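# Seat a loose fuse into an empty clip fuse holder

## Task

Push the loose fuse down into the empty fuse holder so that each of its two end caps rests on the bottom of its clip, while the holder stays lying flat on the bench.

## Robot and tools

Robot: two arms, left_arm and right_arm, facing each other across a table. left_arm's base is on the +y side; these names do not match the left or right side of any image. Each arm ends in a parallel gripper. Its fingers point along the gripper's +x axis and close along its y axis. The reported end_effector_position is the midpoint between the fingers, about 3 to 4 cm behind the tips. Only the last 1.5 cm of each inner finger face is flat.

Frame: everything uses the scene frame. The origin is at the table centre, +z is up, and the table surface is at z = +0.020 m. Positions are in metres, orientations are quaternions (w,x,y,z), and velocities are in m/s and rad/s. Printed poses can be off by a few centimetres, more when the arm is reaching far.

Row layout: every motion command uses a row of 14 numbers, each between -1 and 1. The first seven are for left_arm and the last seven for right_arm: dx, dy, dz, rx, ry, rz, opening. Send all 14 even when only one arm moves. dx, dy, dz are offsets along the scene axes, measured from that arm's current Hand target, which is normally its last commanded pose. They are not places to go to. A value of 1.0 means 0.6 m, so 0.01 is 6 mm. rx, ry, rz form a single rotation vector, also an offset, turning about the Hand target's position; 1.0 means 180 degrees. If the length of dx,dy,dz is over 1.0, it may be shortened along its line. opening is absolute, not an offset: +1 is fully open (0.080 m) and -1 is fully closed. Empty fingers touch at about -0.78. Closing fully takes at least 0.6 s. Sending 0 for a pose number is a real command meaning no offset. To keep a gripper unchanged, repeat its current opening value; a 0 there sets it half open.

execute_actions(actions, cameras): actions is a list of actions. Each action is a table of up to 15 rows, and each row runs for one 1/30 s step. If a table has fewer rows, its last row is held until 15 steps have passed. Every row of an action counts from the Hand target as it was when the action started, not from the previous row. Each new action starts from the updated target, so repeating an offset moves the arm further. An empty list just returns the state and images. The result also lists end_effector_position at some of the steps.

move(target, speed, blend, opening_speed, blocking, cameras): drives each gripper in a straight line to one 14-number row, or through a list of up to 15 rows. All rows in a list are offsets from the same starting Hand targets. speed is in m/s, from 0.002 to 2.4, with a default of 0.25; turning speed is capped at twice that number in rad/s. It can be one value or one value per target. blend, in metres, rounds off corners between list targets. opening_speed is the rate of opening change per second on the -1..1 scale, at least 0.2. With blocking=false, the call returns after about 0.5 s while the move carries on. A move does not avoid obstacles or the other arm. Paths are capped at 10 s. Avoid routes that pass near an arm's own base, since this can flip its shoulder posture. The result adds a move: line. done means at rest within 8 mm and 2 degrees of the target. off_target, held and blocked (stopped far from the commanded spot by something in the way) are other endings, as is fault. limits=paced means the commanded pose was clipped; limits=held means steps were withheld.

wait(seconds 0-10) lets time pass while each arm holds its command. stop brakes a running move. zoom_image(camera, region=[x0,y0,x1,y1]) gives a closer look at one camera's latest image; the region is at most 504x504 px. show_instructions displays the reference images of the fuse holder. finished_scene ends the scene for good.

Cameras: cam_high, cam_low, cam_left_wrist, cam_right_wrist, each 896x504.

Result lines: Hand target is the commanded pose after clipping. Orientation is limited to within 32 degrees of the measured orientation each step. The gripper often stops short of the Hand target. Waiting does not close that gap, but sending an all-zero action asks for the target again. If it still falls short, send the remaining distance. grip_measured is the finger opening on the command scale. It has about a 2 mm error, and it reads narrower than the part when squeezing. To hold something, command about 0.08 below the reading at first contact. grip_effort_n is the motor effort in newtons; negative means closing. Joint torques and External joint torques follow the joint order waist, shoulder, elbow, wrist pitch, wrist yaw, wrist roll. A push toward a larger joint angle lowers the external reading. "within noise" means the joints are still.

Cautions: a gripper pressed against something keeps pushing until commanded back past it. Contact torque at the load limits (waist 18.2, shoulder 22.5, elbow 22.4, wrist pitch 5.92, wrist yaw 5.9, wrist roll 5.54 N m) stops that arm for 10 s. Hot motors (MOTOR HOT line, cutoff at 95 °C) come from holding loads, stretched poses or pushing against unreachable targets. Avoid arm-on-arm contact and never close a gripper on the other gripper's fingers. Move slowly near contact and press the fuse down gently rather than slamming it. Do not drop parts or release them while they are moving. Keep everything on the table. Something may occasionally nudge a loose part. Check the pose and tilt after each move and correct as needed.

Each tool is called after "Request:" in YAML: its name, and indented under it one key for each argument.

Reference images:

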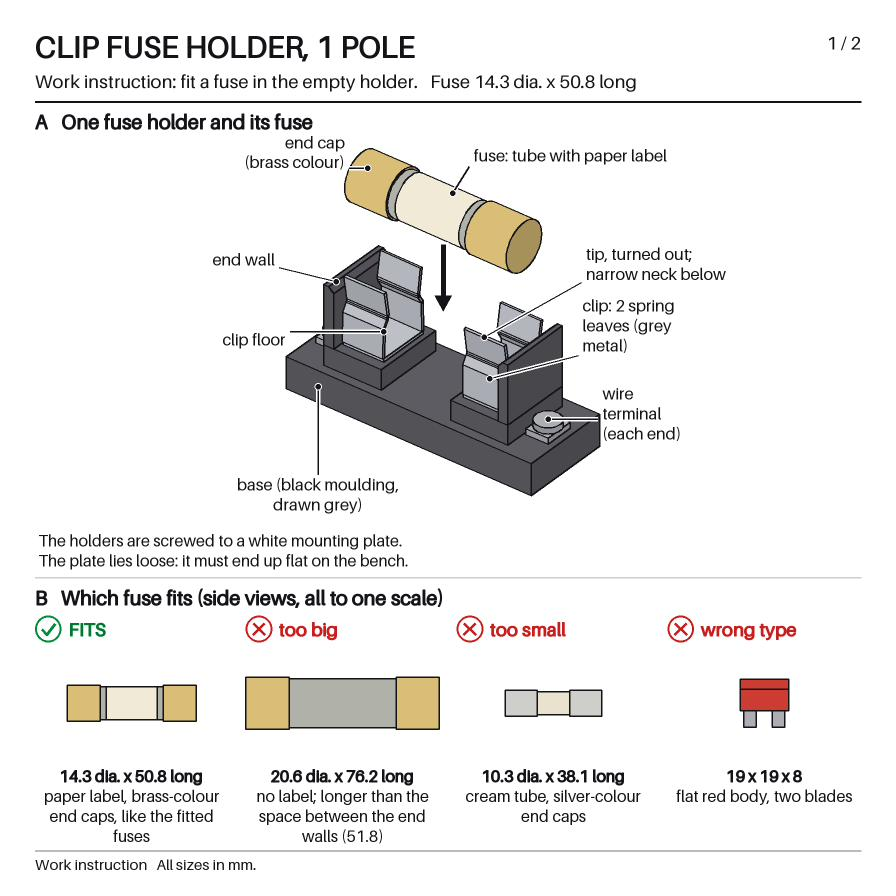

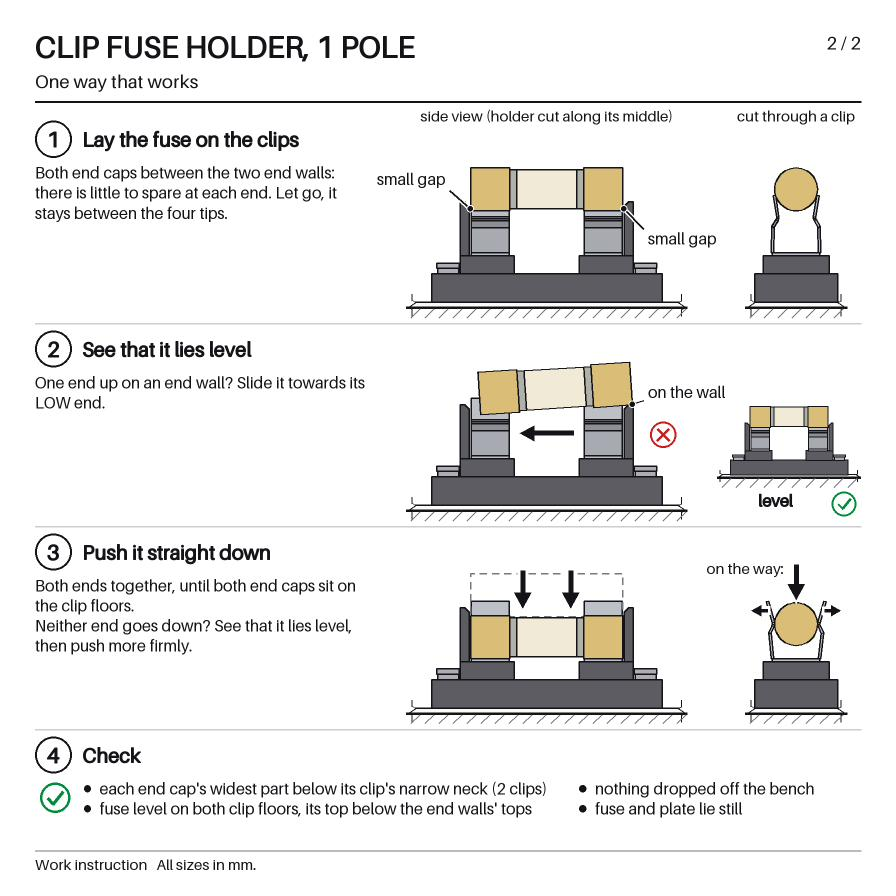

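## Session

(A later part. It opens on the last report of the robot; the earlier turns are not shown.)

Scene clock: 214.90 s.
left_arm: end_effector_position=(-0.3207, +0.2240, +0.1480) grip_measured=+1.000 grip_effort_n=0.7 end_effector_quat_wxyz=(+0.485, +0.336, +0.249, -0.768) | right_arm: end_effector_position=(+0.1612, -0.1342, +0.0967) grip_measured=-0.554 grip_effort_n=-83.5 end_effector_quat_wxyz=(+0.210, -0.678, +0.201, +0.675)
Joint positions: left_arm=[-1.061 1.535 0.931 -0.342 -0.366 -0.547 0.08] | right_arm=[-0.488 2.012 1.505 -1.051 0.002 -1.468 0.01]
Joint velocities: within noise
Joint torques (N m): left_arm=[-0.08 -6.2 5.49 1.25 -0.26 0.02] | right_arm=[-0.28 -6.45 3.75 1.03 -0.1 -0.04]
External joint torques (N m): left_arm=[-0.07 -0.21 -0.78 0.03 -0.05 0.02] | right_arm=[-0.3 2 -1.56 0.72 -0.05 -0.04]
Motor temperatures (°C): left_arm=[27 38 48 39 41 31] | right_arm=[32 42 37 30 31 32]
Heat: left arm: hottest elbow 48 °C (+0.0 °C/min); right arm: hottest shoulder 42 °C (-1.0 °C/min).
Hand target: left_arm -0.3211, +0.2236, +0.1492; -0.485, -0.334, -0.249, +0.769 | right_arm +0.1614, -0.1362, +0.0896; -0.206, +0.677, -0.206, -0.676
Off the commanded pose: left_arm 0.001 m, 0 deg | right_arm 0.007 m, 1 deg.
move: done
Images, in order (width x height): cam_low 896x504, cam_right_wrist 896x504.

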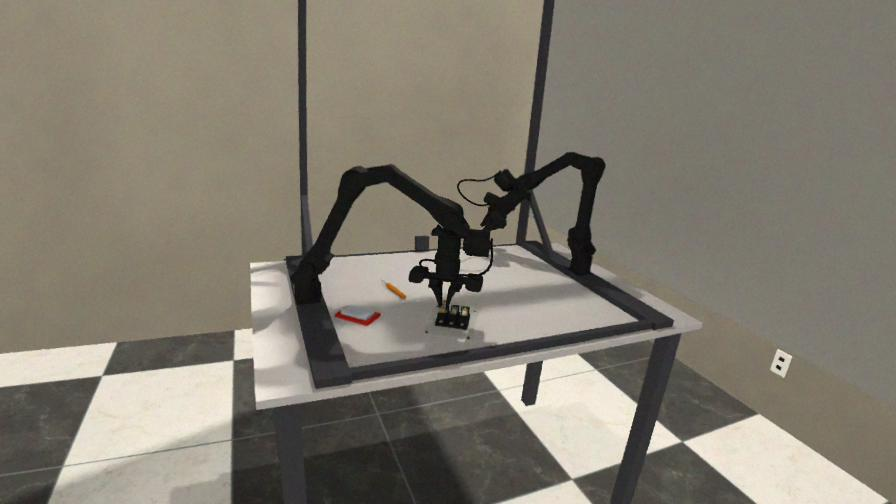

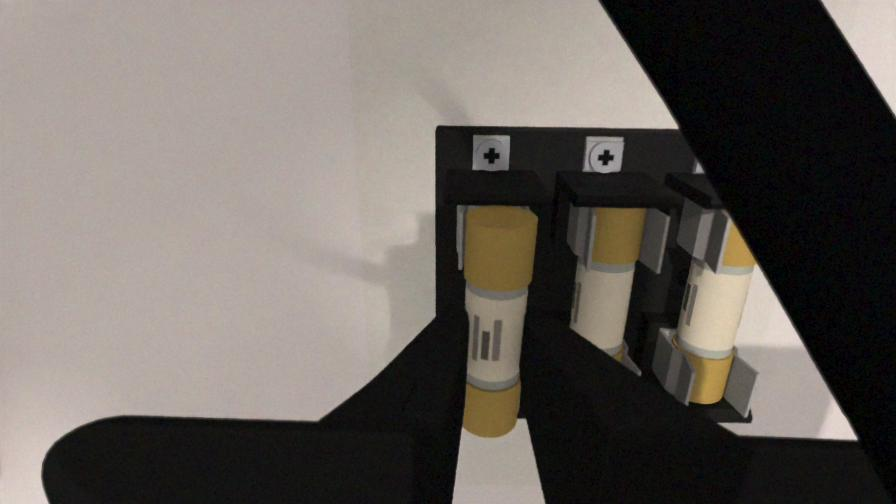

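Request:
move:
  target: [0,0,0,0,0,0,1,0.0,0.0,-0.015,0,0,0,-0.63]
  speed: 0.03
  cameras: ["cam_right_wrist","cam_low"]

Request:
zoom_image:
  camera: "cam_right_wrist"
  region: [430, 150, 630, 350]

Request:
zoom_image:
  camera: "cam_low"
  region: [430, 290, 480, 340]

Scene clock: 219.37 s.
left_arm: end_effector_position=(-0.3207, +0.2240, +0.1480) grip_measured=+1.000 grip_effort_n=0.2 end_effector_quat_wxyz=(+0.485, +0.336, +0.249, -0.768) | right_arm: end_effector_position=(+0.1614, -0.1342, +0.0916) grip_measured=-0.554 grip_effort_n=-83.5 end_effector_quat_wxyz=(+0.212, -0.678, +0.199, +0.675)
Joint positions: left_arm=[-1.061 1.535 0.931 -0.342 -0.366 -0.547 0.08] | right_arm=[-0.488 2.014 1.487 -1.026 0.002 -1.468 0.01]
Joint velocities: within noise
Joint torques (N m): left_arm=[-0.05 -6.23 5.48 1.25 -0.26 0.02] | right_arm=[-0.32 -5.66 3.31 1.5 -0.11 -0.06]
External joint torques (N m): left_arm=[-0.08 -0.2 -0.8 0.03 -0.04 0.02] | right_arm=[-0.31 2.84 -2.01 1.18 -0.06 -0.06]
Motor temperatures (°C): left_arm=[27 38 48 39 41 31] | right_arm=[32 41 36 30 31 32]
Heat: left arm: hottest elbow 48 °C (+0.0 °C/min); right arm: hottest shoulder 41 °C (-2.0 °C/min).
Hand target: left_arm -0.3211, +0.2236, +0.1492; -0.485, -0.334, -0.249, +0.769 | right_arm +0.1615, -0.1362, +0.0807; -0.206, +0.677, -0.206, -0.676
Off the commanded pose: left_arm 0.001 m, 0 deg | right_arm 0.011 m, 1 deg.
move: off_target (right_arm)
Images, in order (width x height): cam_low 896x504, cam_right_wrist 896x504.

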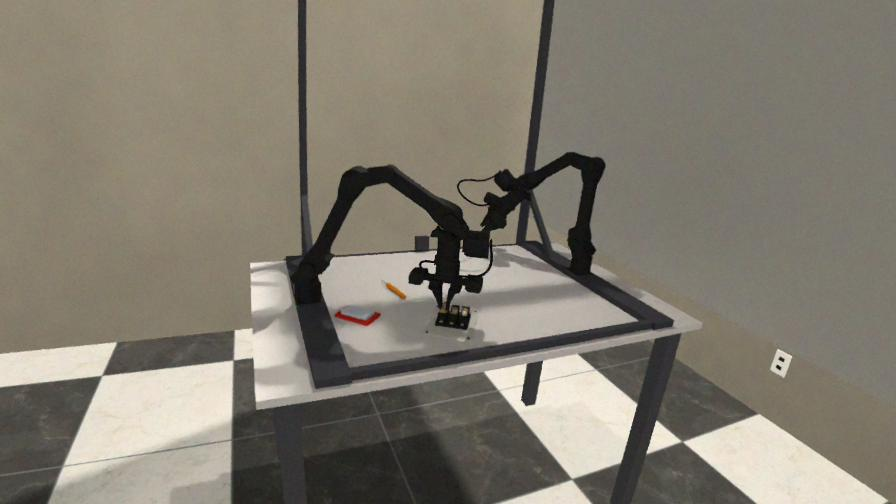

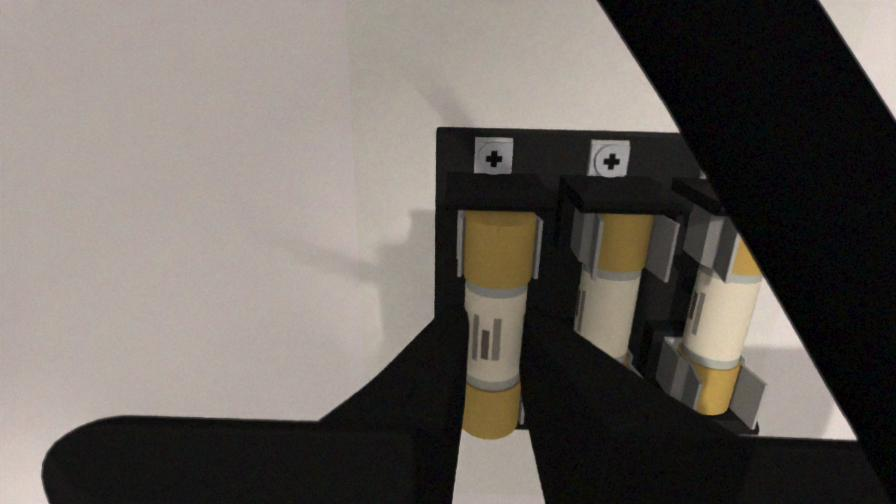

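Scaled by 2.520 from the camera's 896x504 image, which has a finer 1280x720 frame.

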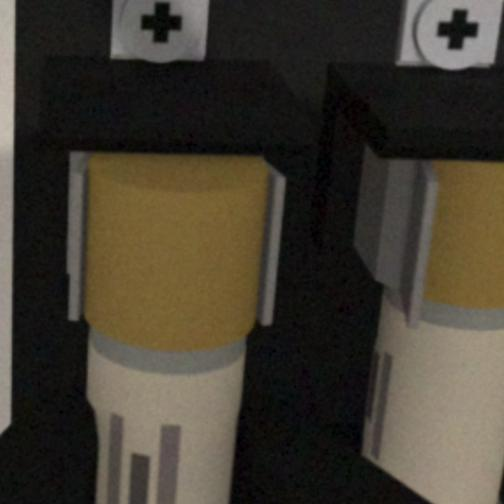

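Scaled by 10.080 from the camera's 896x504 image, which has a finer 1280x720 frame.

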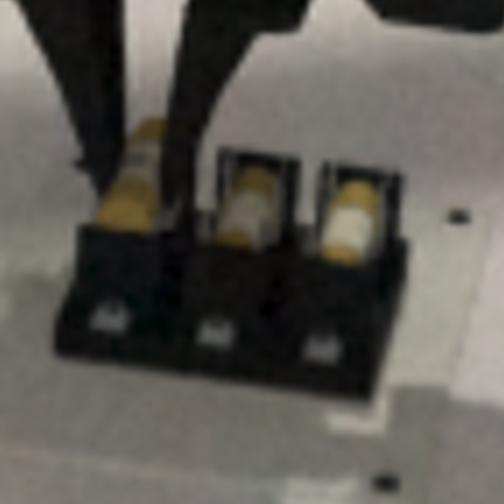

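Request:
move:
  target: [0,0,0,0,0,0,1,0.0,0.0,-0.018,0,0,0,-0.63]
  speed: 0.03
  cameras: ["cam_right_wrist","cam_low"]

Request:
zoom_image:
  camera: "cam_low"
  region: [430, 290, 480, 340]

Scene clock: 222.93 s.
left_arm: end_effector_position=(-0.3207, +0.2240, +0.1480) grip_measured=+1.000 grip_effort_n=1.2 end_effector_quat_wxyz=(+0.485, +0.336, +0.249, -0.768) | right_arm: end_effector_position=(+0.1612, -0.1347, +0.0884) grip_measured=-0.554 grip_effort_n=-83.5 end_effector_quat_wxyz=(+0.215, -0.679, +0.196, +0.674)
Joint positions: left_arm=[-1.061 1.535 0.931 -0.342 -0.366 -0.547 0.08] | right_arm=[-0.488 2.008 1.465 -1 0.002 -1.468 0.01]
Joint velocities: within noise
Joint torques (N m): left_arm=[-0.03 -6.22 5.48 1.25 -0.26 0.01] | right_arm=[-0.26 -3.33 2.9 2.46 -0.08 -0.05]
External joint torques (N m): left_arm=[0 -0.25 -0.75 0.03 -0.06 0] | right_arm=[-0.27 5.04 -2.37 2.14 -0.03 -0.05]
Motor temperatures (°C): left_arm=[27 38 48 39 41 31] | right_arm=[32 41 36 30 31 32]
Heat: left arm: hottest elbow 48 °C (+0.0 °C/min); right arm: hottest shoulder 41 °C (-2.0 °C/min).
Hand target: left_arm -0.3211, +0.2236, +0.1492; -0.485, -0.334, -0.249, +0.769 | right_arm +0.1615, -0.1362, +0.0699; -0.206, +0.677, -0.206, -0.676
Off the commanded pose: left_arm 0.001 m, 0 deg | right_arm 0.019 m, 2 deg.
move: off_target (right_arm)
Images, in order (width x height): cam_low 896x504, cam_right_wrist 896x504.

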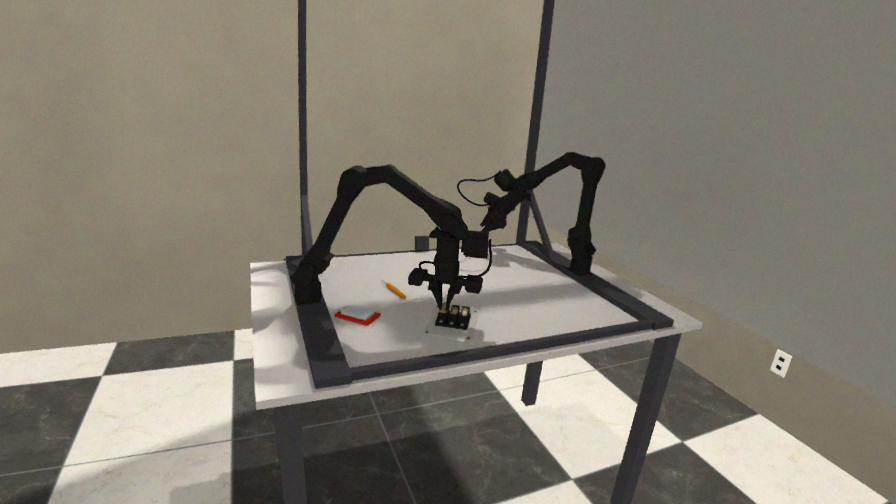

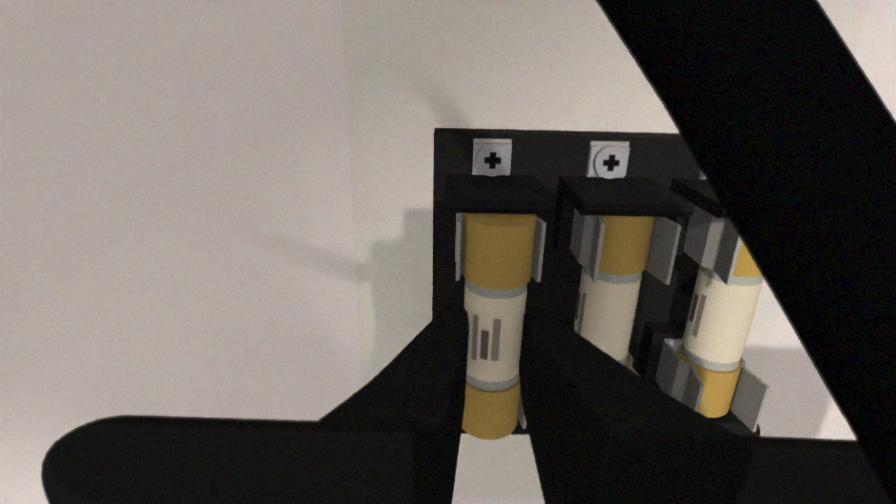

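Scaled by 10.080 from the camera's 896x504 image, which has a finer 1280x720 frame.

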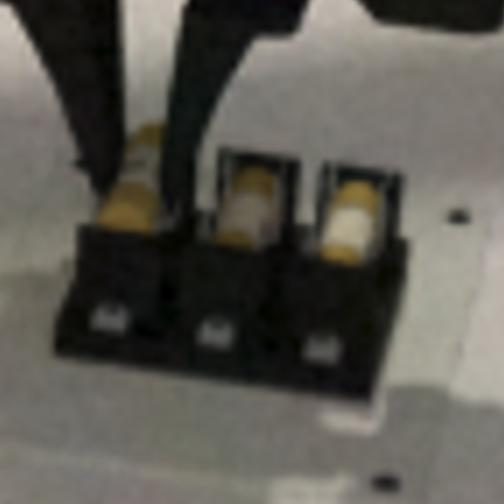

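Request:
move:
  target: [0,0,0,0,0,0,1,0.0,0.002,-0.03,0,0,0,-0.66]
  speed: 0.03
  cameras: ["cam_right_wrist","cam_low"]

Request:
zoom_image:
  camera: "cam_low"
  region: [430, 290, 480, 340]

Scene clock: 226.33 s.
left_arm: end_effector_position=(-0.3207, +0.2240, +0.1480) grip_measured=+1.000 grip_effort_n=0.7 end_effector_quat_wxyz=(+0.485, +0.336, +0.249, -0.768) | right_arm: end_effector_position=(+0.1639, -0.1295, +0.0852) grip_measured=-0.554 grip_effort_n=-83.5 end_effector_quat_wxyz=(+0.229, -0.681, +0.182, +0.671)
Joint positions: left_arm=[-1.061 1.535 0.931 -0.342 -0.366 -0.547 0.08] | right_arm=[-0.488 2.002 1.441 -0.943 0.002 -1.468 0.01]
Joint velocities: within noise
Joint torques (N m): left_arm=[-0.02 -6.2 5.46 1.25 -0.26 0.01] | right_arm=[-0.08 -0.06 1.71 2.69 -0.08 -0.02]
External joint torques (N m): left_arm=[-0.02 -0.18 -0.82 0.02 -0.05 0.01] | right_arm=[-0.11 8.4 -3.64 2.29 -0.02 -0.02]
Motor temperatures (°C): left_arm=[27 38 48 40 41 31] | right_arm=[32 40 36 32 31 32]
Heat: left arm: hottest elbow 48 °C (+0.0 °C/min); right arm: hottest shoulder 40 °C (-3.0 °C/min).
Hand target: left_arm -0.3211, +0.2236, +0.1492; -0.485, -0.334, -0.249, +0.769 | right_arm +0.1615, -0.1349, +0.0518; -0.206, +0.677, -0.206, -0.676
Off the commanded pose: left_arm 0.001 m, 0 deg | right_arm 0.034 m, 4 deg.
move: off_target (right_arm)
Images, in order (width x height): cam_low 896x504, cam_right_wrist 896x504.

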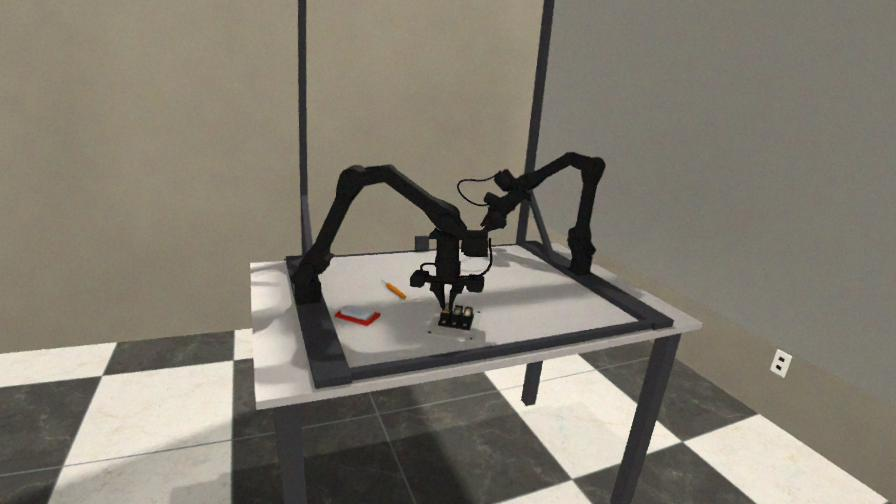

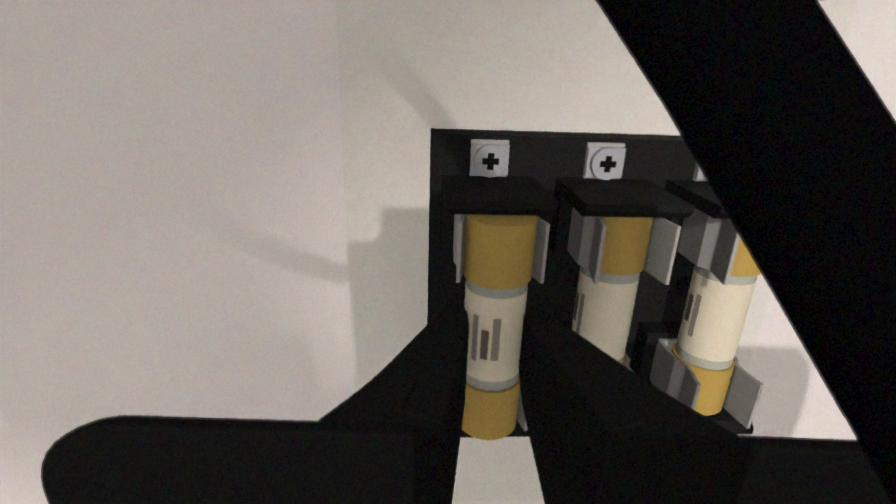

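Scaled by 10.080 from the camera's 896x504 image, which has a finer 1280x720 frame.

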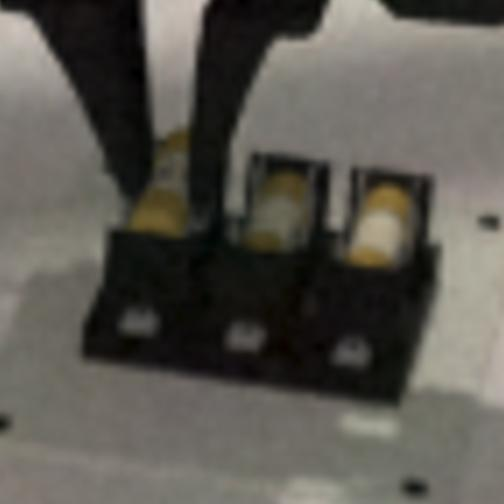

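Request:
move:
  target: [0,0,0,0,0,0,1,0.0,-0.012,-0.022,-0.019,0.0105,0,-0.68]
  speed: 0.03
  cameras: ["cam_right_wrist","cam_low"]

Request:
zoom_image:
  camera: "cam_low"
  region: [430, 290, 480, 340]

Scene clock: 233.27 s.
left_arm: end_effector_position=(-0.3207, +0.2240, +0.1480) grip_measured=+1.000 grip_effort_n=0.7 end_effector_quat_wxyz=(+0.485, +0.336, +0.249, -0.768) | right_arm: end_effector_position=(+0.1651, -0.1287, +0.0887) grip_measured=-0.554 grip_effort_n=-83.5 end_effector_quat_wxyz=(+0.224, -0.680, +0.185, +0.673)
Joint positions: left_arm=[-1.061 1.535 0.931 -0.342 -0.366 -0.547 0.08] | right_arm=[-0.491 2.011 1.47 -0.974 -0.002 -1.474 0.01]
Joint velocities: within noise
Joint torques (N m): left_arm=[-0.05 -6.05 5.33 1.2 -0.23 0.01] | right_arm=[-0.04 -5.94 4.44 0.72 -0.04 0.03]
External joint torques (N m): left_arm=[-0.04 -0.07 -0.97 -0.04 -0.02 0] | right_arm=[-0.06 2.58 -0.87 0.37 0.01 0.02]
Motor temperatures (°C): left_arm=[27 38 48 40 41 31] | right_arm=[32 39 36 34 31 32]
Heat: left arm: hottest elbow 48 °C (+0.0 °C/min); right arm: hottest shoulder 39 °C (-4.0 °C/min).
Hand target: left_arm -0.3207, +0.2240, +0.1480; -0.485, -0.336, -0.249, +0.768 (not the last commanded pose) | right_arm +0.1643, -0.1303, +0.0814; -0.218, +0.679, -0.192, -0.675 (not the last commanded pose)
Off the commanded pose: left_arm 0.001 m, 0 deg | right_arm 0.052 m, 7 deg.
move: blocked (right_arm; both arms now hold where they are)
Images, in order (width x height): cam_low 896x504, cam_right_wrist 896x504.

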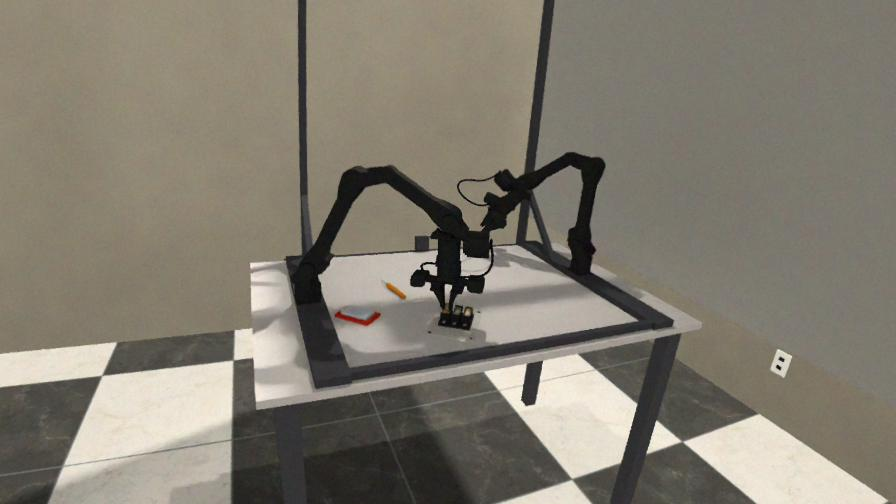

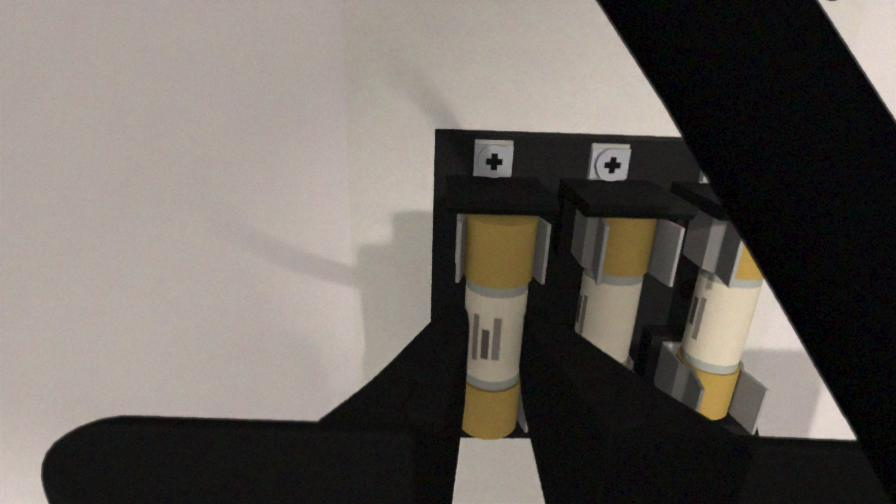

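Scaled by 10.080 from the camera's 896x504 image, which has a finer 1280x720 frame.

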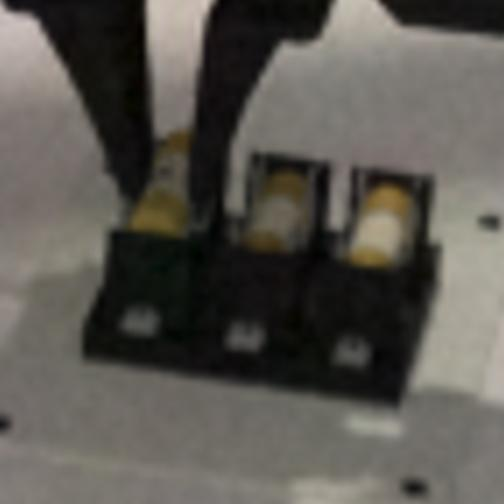

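Request:
zoom_image:
  camera: "cam_right_wrist"
  region: [430, 170, 780, 450]

Scaled by 1.440 from the camera's 896x504 image, which has a finer 1280x720 frame.

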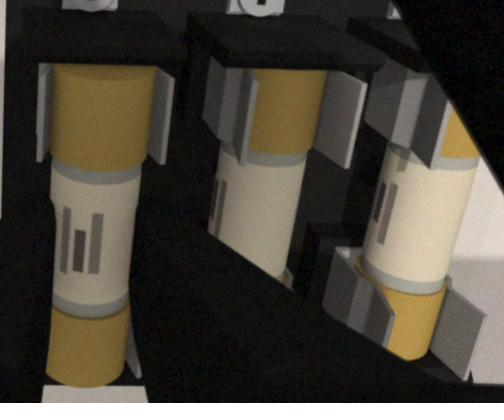

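Request:
execute_actions:
  actions:
    - [[0,0,0,0,0,0,1,0,-0.001,-0.02,-0.005,0.002,0,-0.68],[0,0,0,0,0,0,1,0,-0.003,-0.04,-0.01,0.005,0,-0.68],[0,0,0,0,0,0,1,0,-0.004,-0.06,-0.015,0.007,0,-0.68],[0,0,0,0,0,0,1,0,-0.006,-0.075,-0.02,0.009,0,-0.68]]
    - [[0,0,0,0,0,0,1,0,-0.002,-0.02,0,0,0,-0.68],[0,0,0,0,0,0,1,0,-0.003,-0.035,0,0,0,-0.68]]
  cameras: ["cam_right_wrist","cam_low"]

Request:
zoom_image:
  camera: "cam_right_wrist"
  region: [430, 170, 780, 450]

Scene clock: 248.93 s.
left_arm: end_effector_position=(-0.3207, +0.2240, +0.1480) grip_measured=+1.000 grip_effort_n=0.2 end_effector_quat_wxyz=(+0.485, +0.336, +0.249, -0.768) | right_arm: end_effector_position=(+0.1696, -0.1211, +0.0799) grip_measured=-0.554 grip_effort_n=-83.5 end_effector_quat_wxyz=(+0.243, -0.683, +0.166, +0.669)
Joint positions: left_arm=[-1.061 1.535 0.931 -0.342 -0.366 -0.547 0.08] | right_arm=[-0.492 2.013 1.431 -0.879 -0.001 -1.474 0.01]
Joint velocities: within noise
Joint torques (N m): left_arm=[-0.04 -6.06 5.29 1.2 -0.23 0.01] | right_arm=[-0.14 -5.35 4.31 0.66 -0.1 0]
External joint torques (N m): left_arm=[-0.04 -0.05 -0.96 -0.02 -0.02 0.01] | right_arm=[-0.15 3.06 -0.95 0.23 -0.05 -0.01]
External joint torques at the end of the 1st action: left_arm=[-0.12 -0.11 -0.92 -0.03 -0.02 0.02] | right_arm=[-0.13 11.46 -3.81 2.61 0.16 -0.1]
Motor temperatures (°C): left_arm=[27 38 48 39 41 31] | right_arm=[32 38 36 33 31 31]
Heat: left arm: hottest elbow 48 °C (+0.0 °C/min); right arm: hottest shoulder 38 °C (-4.0 °C/min).
Hand target: left_arm -0.3207, +0.2240, +0.1480; -0.485, -0.336, -0.249, +0.768 | right_arm +0.1680, -0.1240, +0.0697; -0.233, +0.682, -0.176, -0.671 (not the last commanded pose)
Off the commanded pose: left_arm 0.000 m, 0 deg | right_arm 0.066 m, 8 deg.
blocked (right_arm)
Step readings (end_effector_position of left_arm | right_arm; steps 1 to 15: 1st action; 16 to 30: 2nd action):
0: (-0.3207, +0.2240, +0.1480) | (+0.1651, -0.1287, +0.0887)
1: (-0.3207, +0.2240, +0.1480) | (+0.1651, -0.1287, +0.0885)
2: (-0.3207, +0.2240, +0.1480) | (+0.1650, -0.1288, +0.0874)
4: (-0.3207, +0.2240, +0.1480) | (+0.1647, -0.1294, +0.0839)
8: (-0.3207, +0.2240, +0.1480) | (+0.1656, -0.1278, +0.0813)
15: (-0.3207, +0.2240, +0.1480) | (+0.1662, -0.1266, +0.0809)
16: (-0.3207, +0.2240, +0.1480) | (+0.1661, -0.1268, +0.0799)
17: (-0.3207, +0.2240, +0.1480) | (+0.1663, -0.1267, +0.0777)
19: (-0.3207, +0.2240, +0.1480) | (+0.1670, -0.1254, +0.0711)
23: (-0.3207, +0.2240, +0.1480) | (+0.1679, -0.1240, +0.0699)
30: (-0.3207, +0.2240, +0.1480) | (+0.1680, -0.1240, +0.0697)
Images, in order (width x height): cam_low 896x504, cam_right_wrist 896x504.

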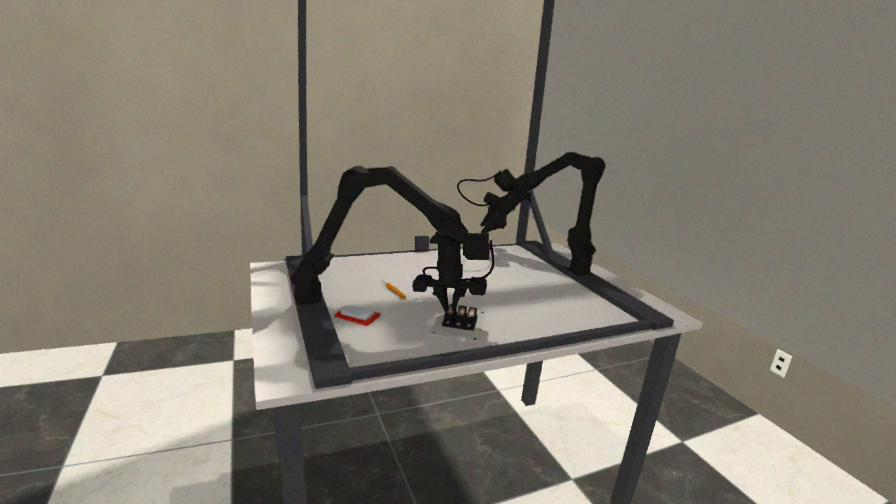

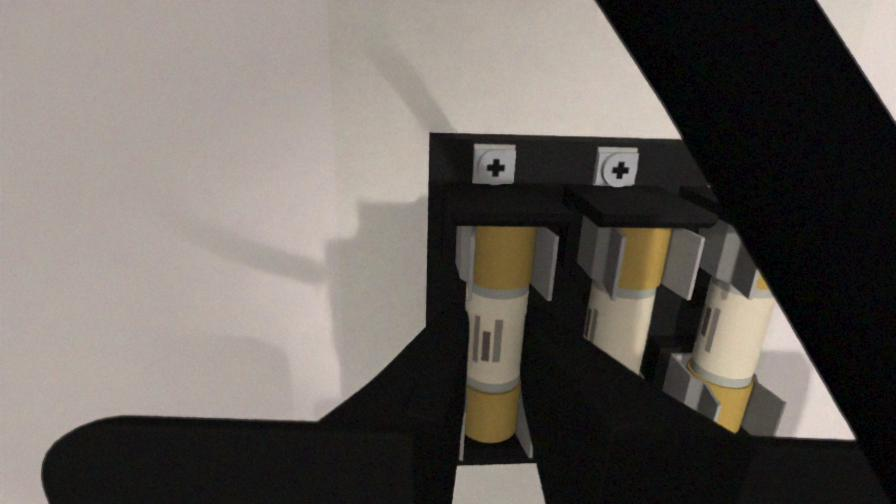

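Scaled by 1.440 from the camera's 896x504 image, which has a finer 1280x720 frame.

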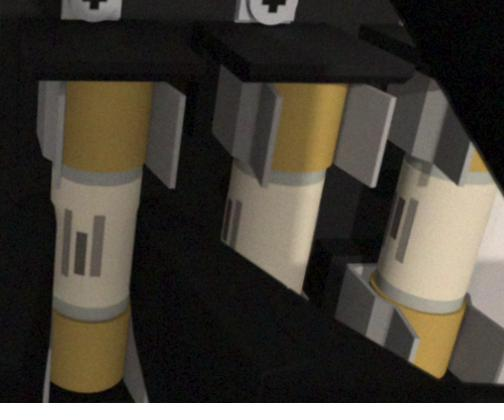

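Request:
move:
  target:
    - [0,0,0,0,0,0,1,0.001,0.002,0.012,0,0,0,-0.6]
    - [0,0,0,0,0,0,1,0.001,0.002,0.013,0,0,0,-0.42]
    - [0,0,0,0,0,0,1,0,0,0.17,0,0,0,-0.42]
  speed: 0.12
  cameras: ["cam_right_wrist","cam_low"]

Request:
zoom_image:
  camera: "cam_low"
  region: [430, 290, 490, 350]

Request:
zoom_image:
  camera: "cam_right_wrist"
  region: [400, 100, 750, 450]

Scene clock: 256.47 s.
left_arm: end_effector_position=(-0.3207, +0.2240, +0.1480) grip_measured=+1.000 grip_effort_n=1.2 end_effector_quat_wxyz=(+0.485, +0.336, +0.249, -0.768) | right_arm: end_effector_position=(+0.1670, -0.1259, +0.1653) grip_measured=-0.422 grip_effort_n=16.5 end_effector_quat_wxyz=(+0.227, -0.680, +0.183, +0.672)
Joint positions: left_arm=[-1.061 1.535 0.931 -0.342 -0.366 -0.547 0.08] | right_arm=[-0.492 1.971 1.721 -1.257 -0.001 -1.474 0.016]
Joint velocities: within noise
Joint torques (N m): left_arm=[-0.06 -6.06 5.32 1.19 -0.24 0.01] | right_arm=[-0.13 -8.84 6.5 0.33 -0.07 0]
External joint torques (N m): left_arm=[-0.06 -0.06 -0.97 -0.04 -0.03 0.01] | right_arm=[-0.13 -0.46 0.95 -0.07 -0.01 0]
Motor temperatures (°C): left_arm=[27 38 48 39 41 31] | right_arm=[32 38 36 32 31 31]
Heat: left arm: hottest elbow 48 °C (+0.0 °C/min); right arm: hottest shoulder 38 °C (-4.0 °C/min).
Hand target: left_arm -0.3207, +0.2240, +0.1480; -0.485, -0.336, -0.249, +0.768 | right_arm +0.1680, -0.1240, +0.1716; -0.233, +0.682, -0.176, -0.671
Off the commanded pose: left_arm 0.000 m, 0 deg | right_arm 0.007 m, 1 deg.
move: done
Images, in order (width x height): cam_low 896x504, cam_right_wrist 896x504.

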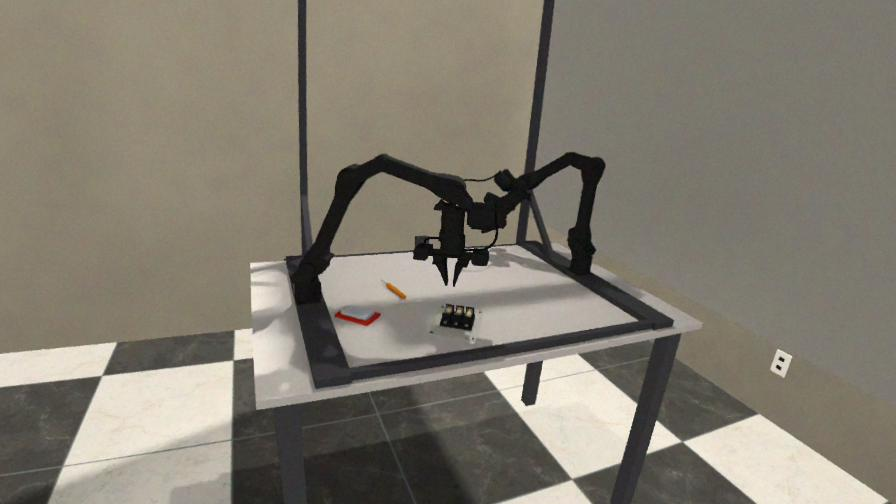

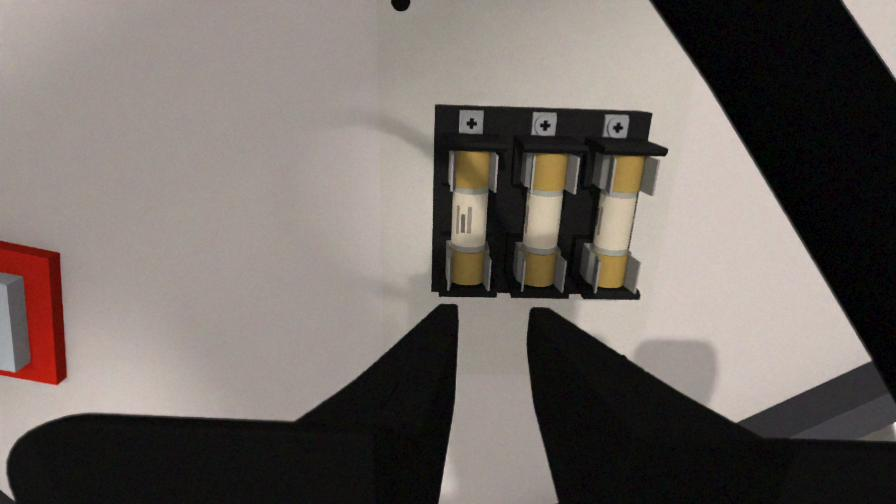

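Scaled by 8.400 from the camera's 896x504 image, which has a finer 1280x720 frame.

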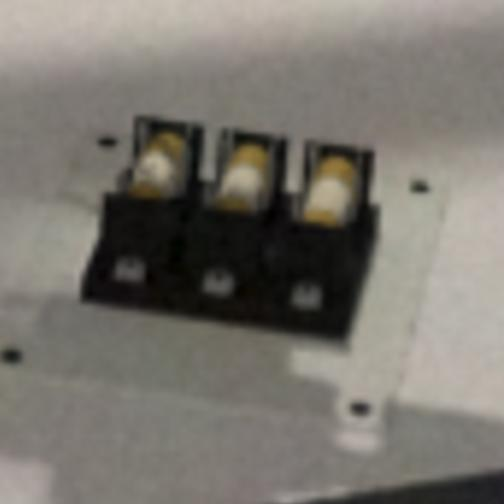

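Scaled by 1.440 from the camera's 896x504 image, which has a finer 1280x720 frame.

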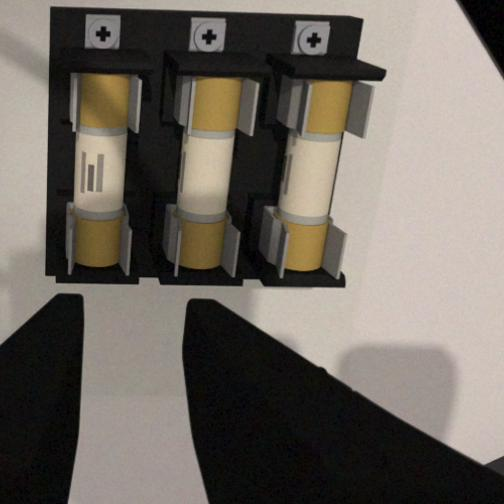

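Request:
finished_scene:

The scene is finished: the task was done.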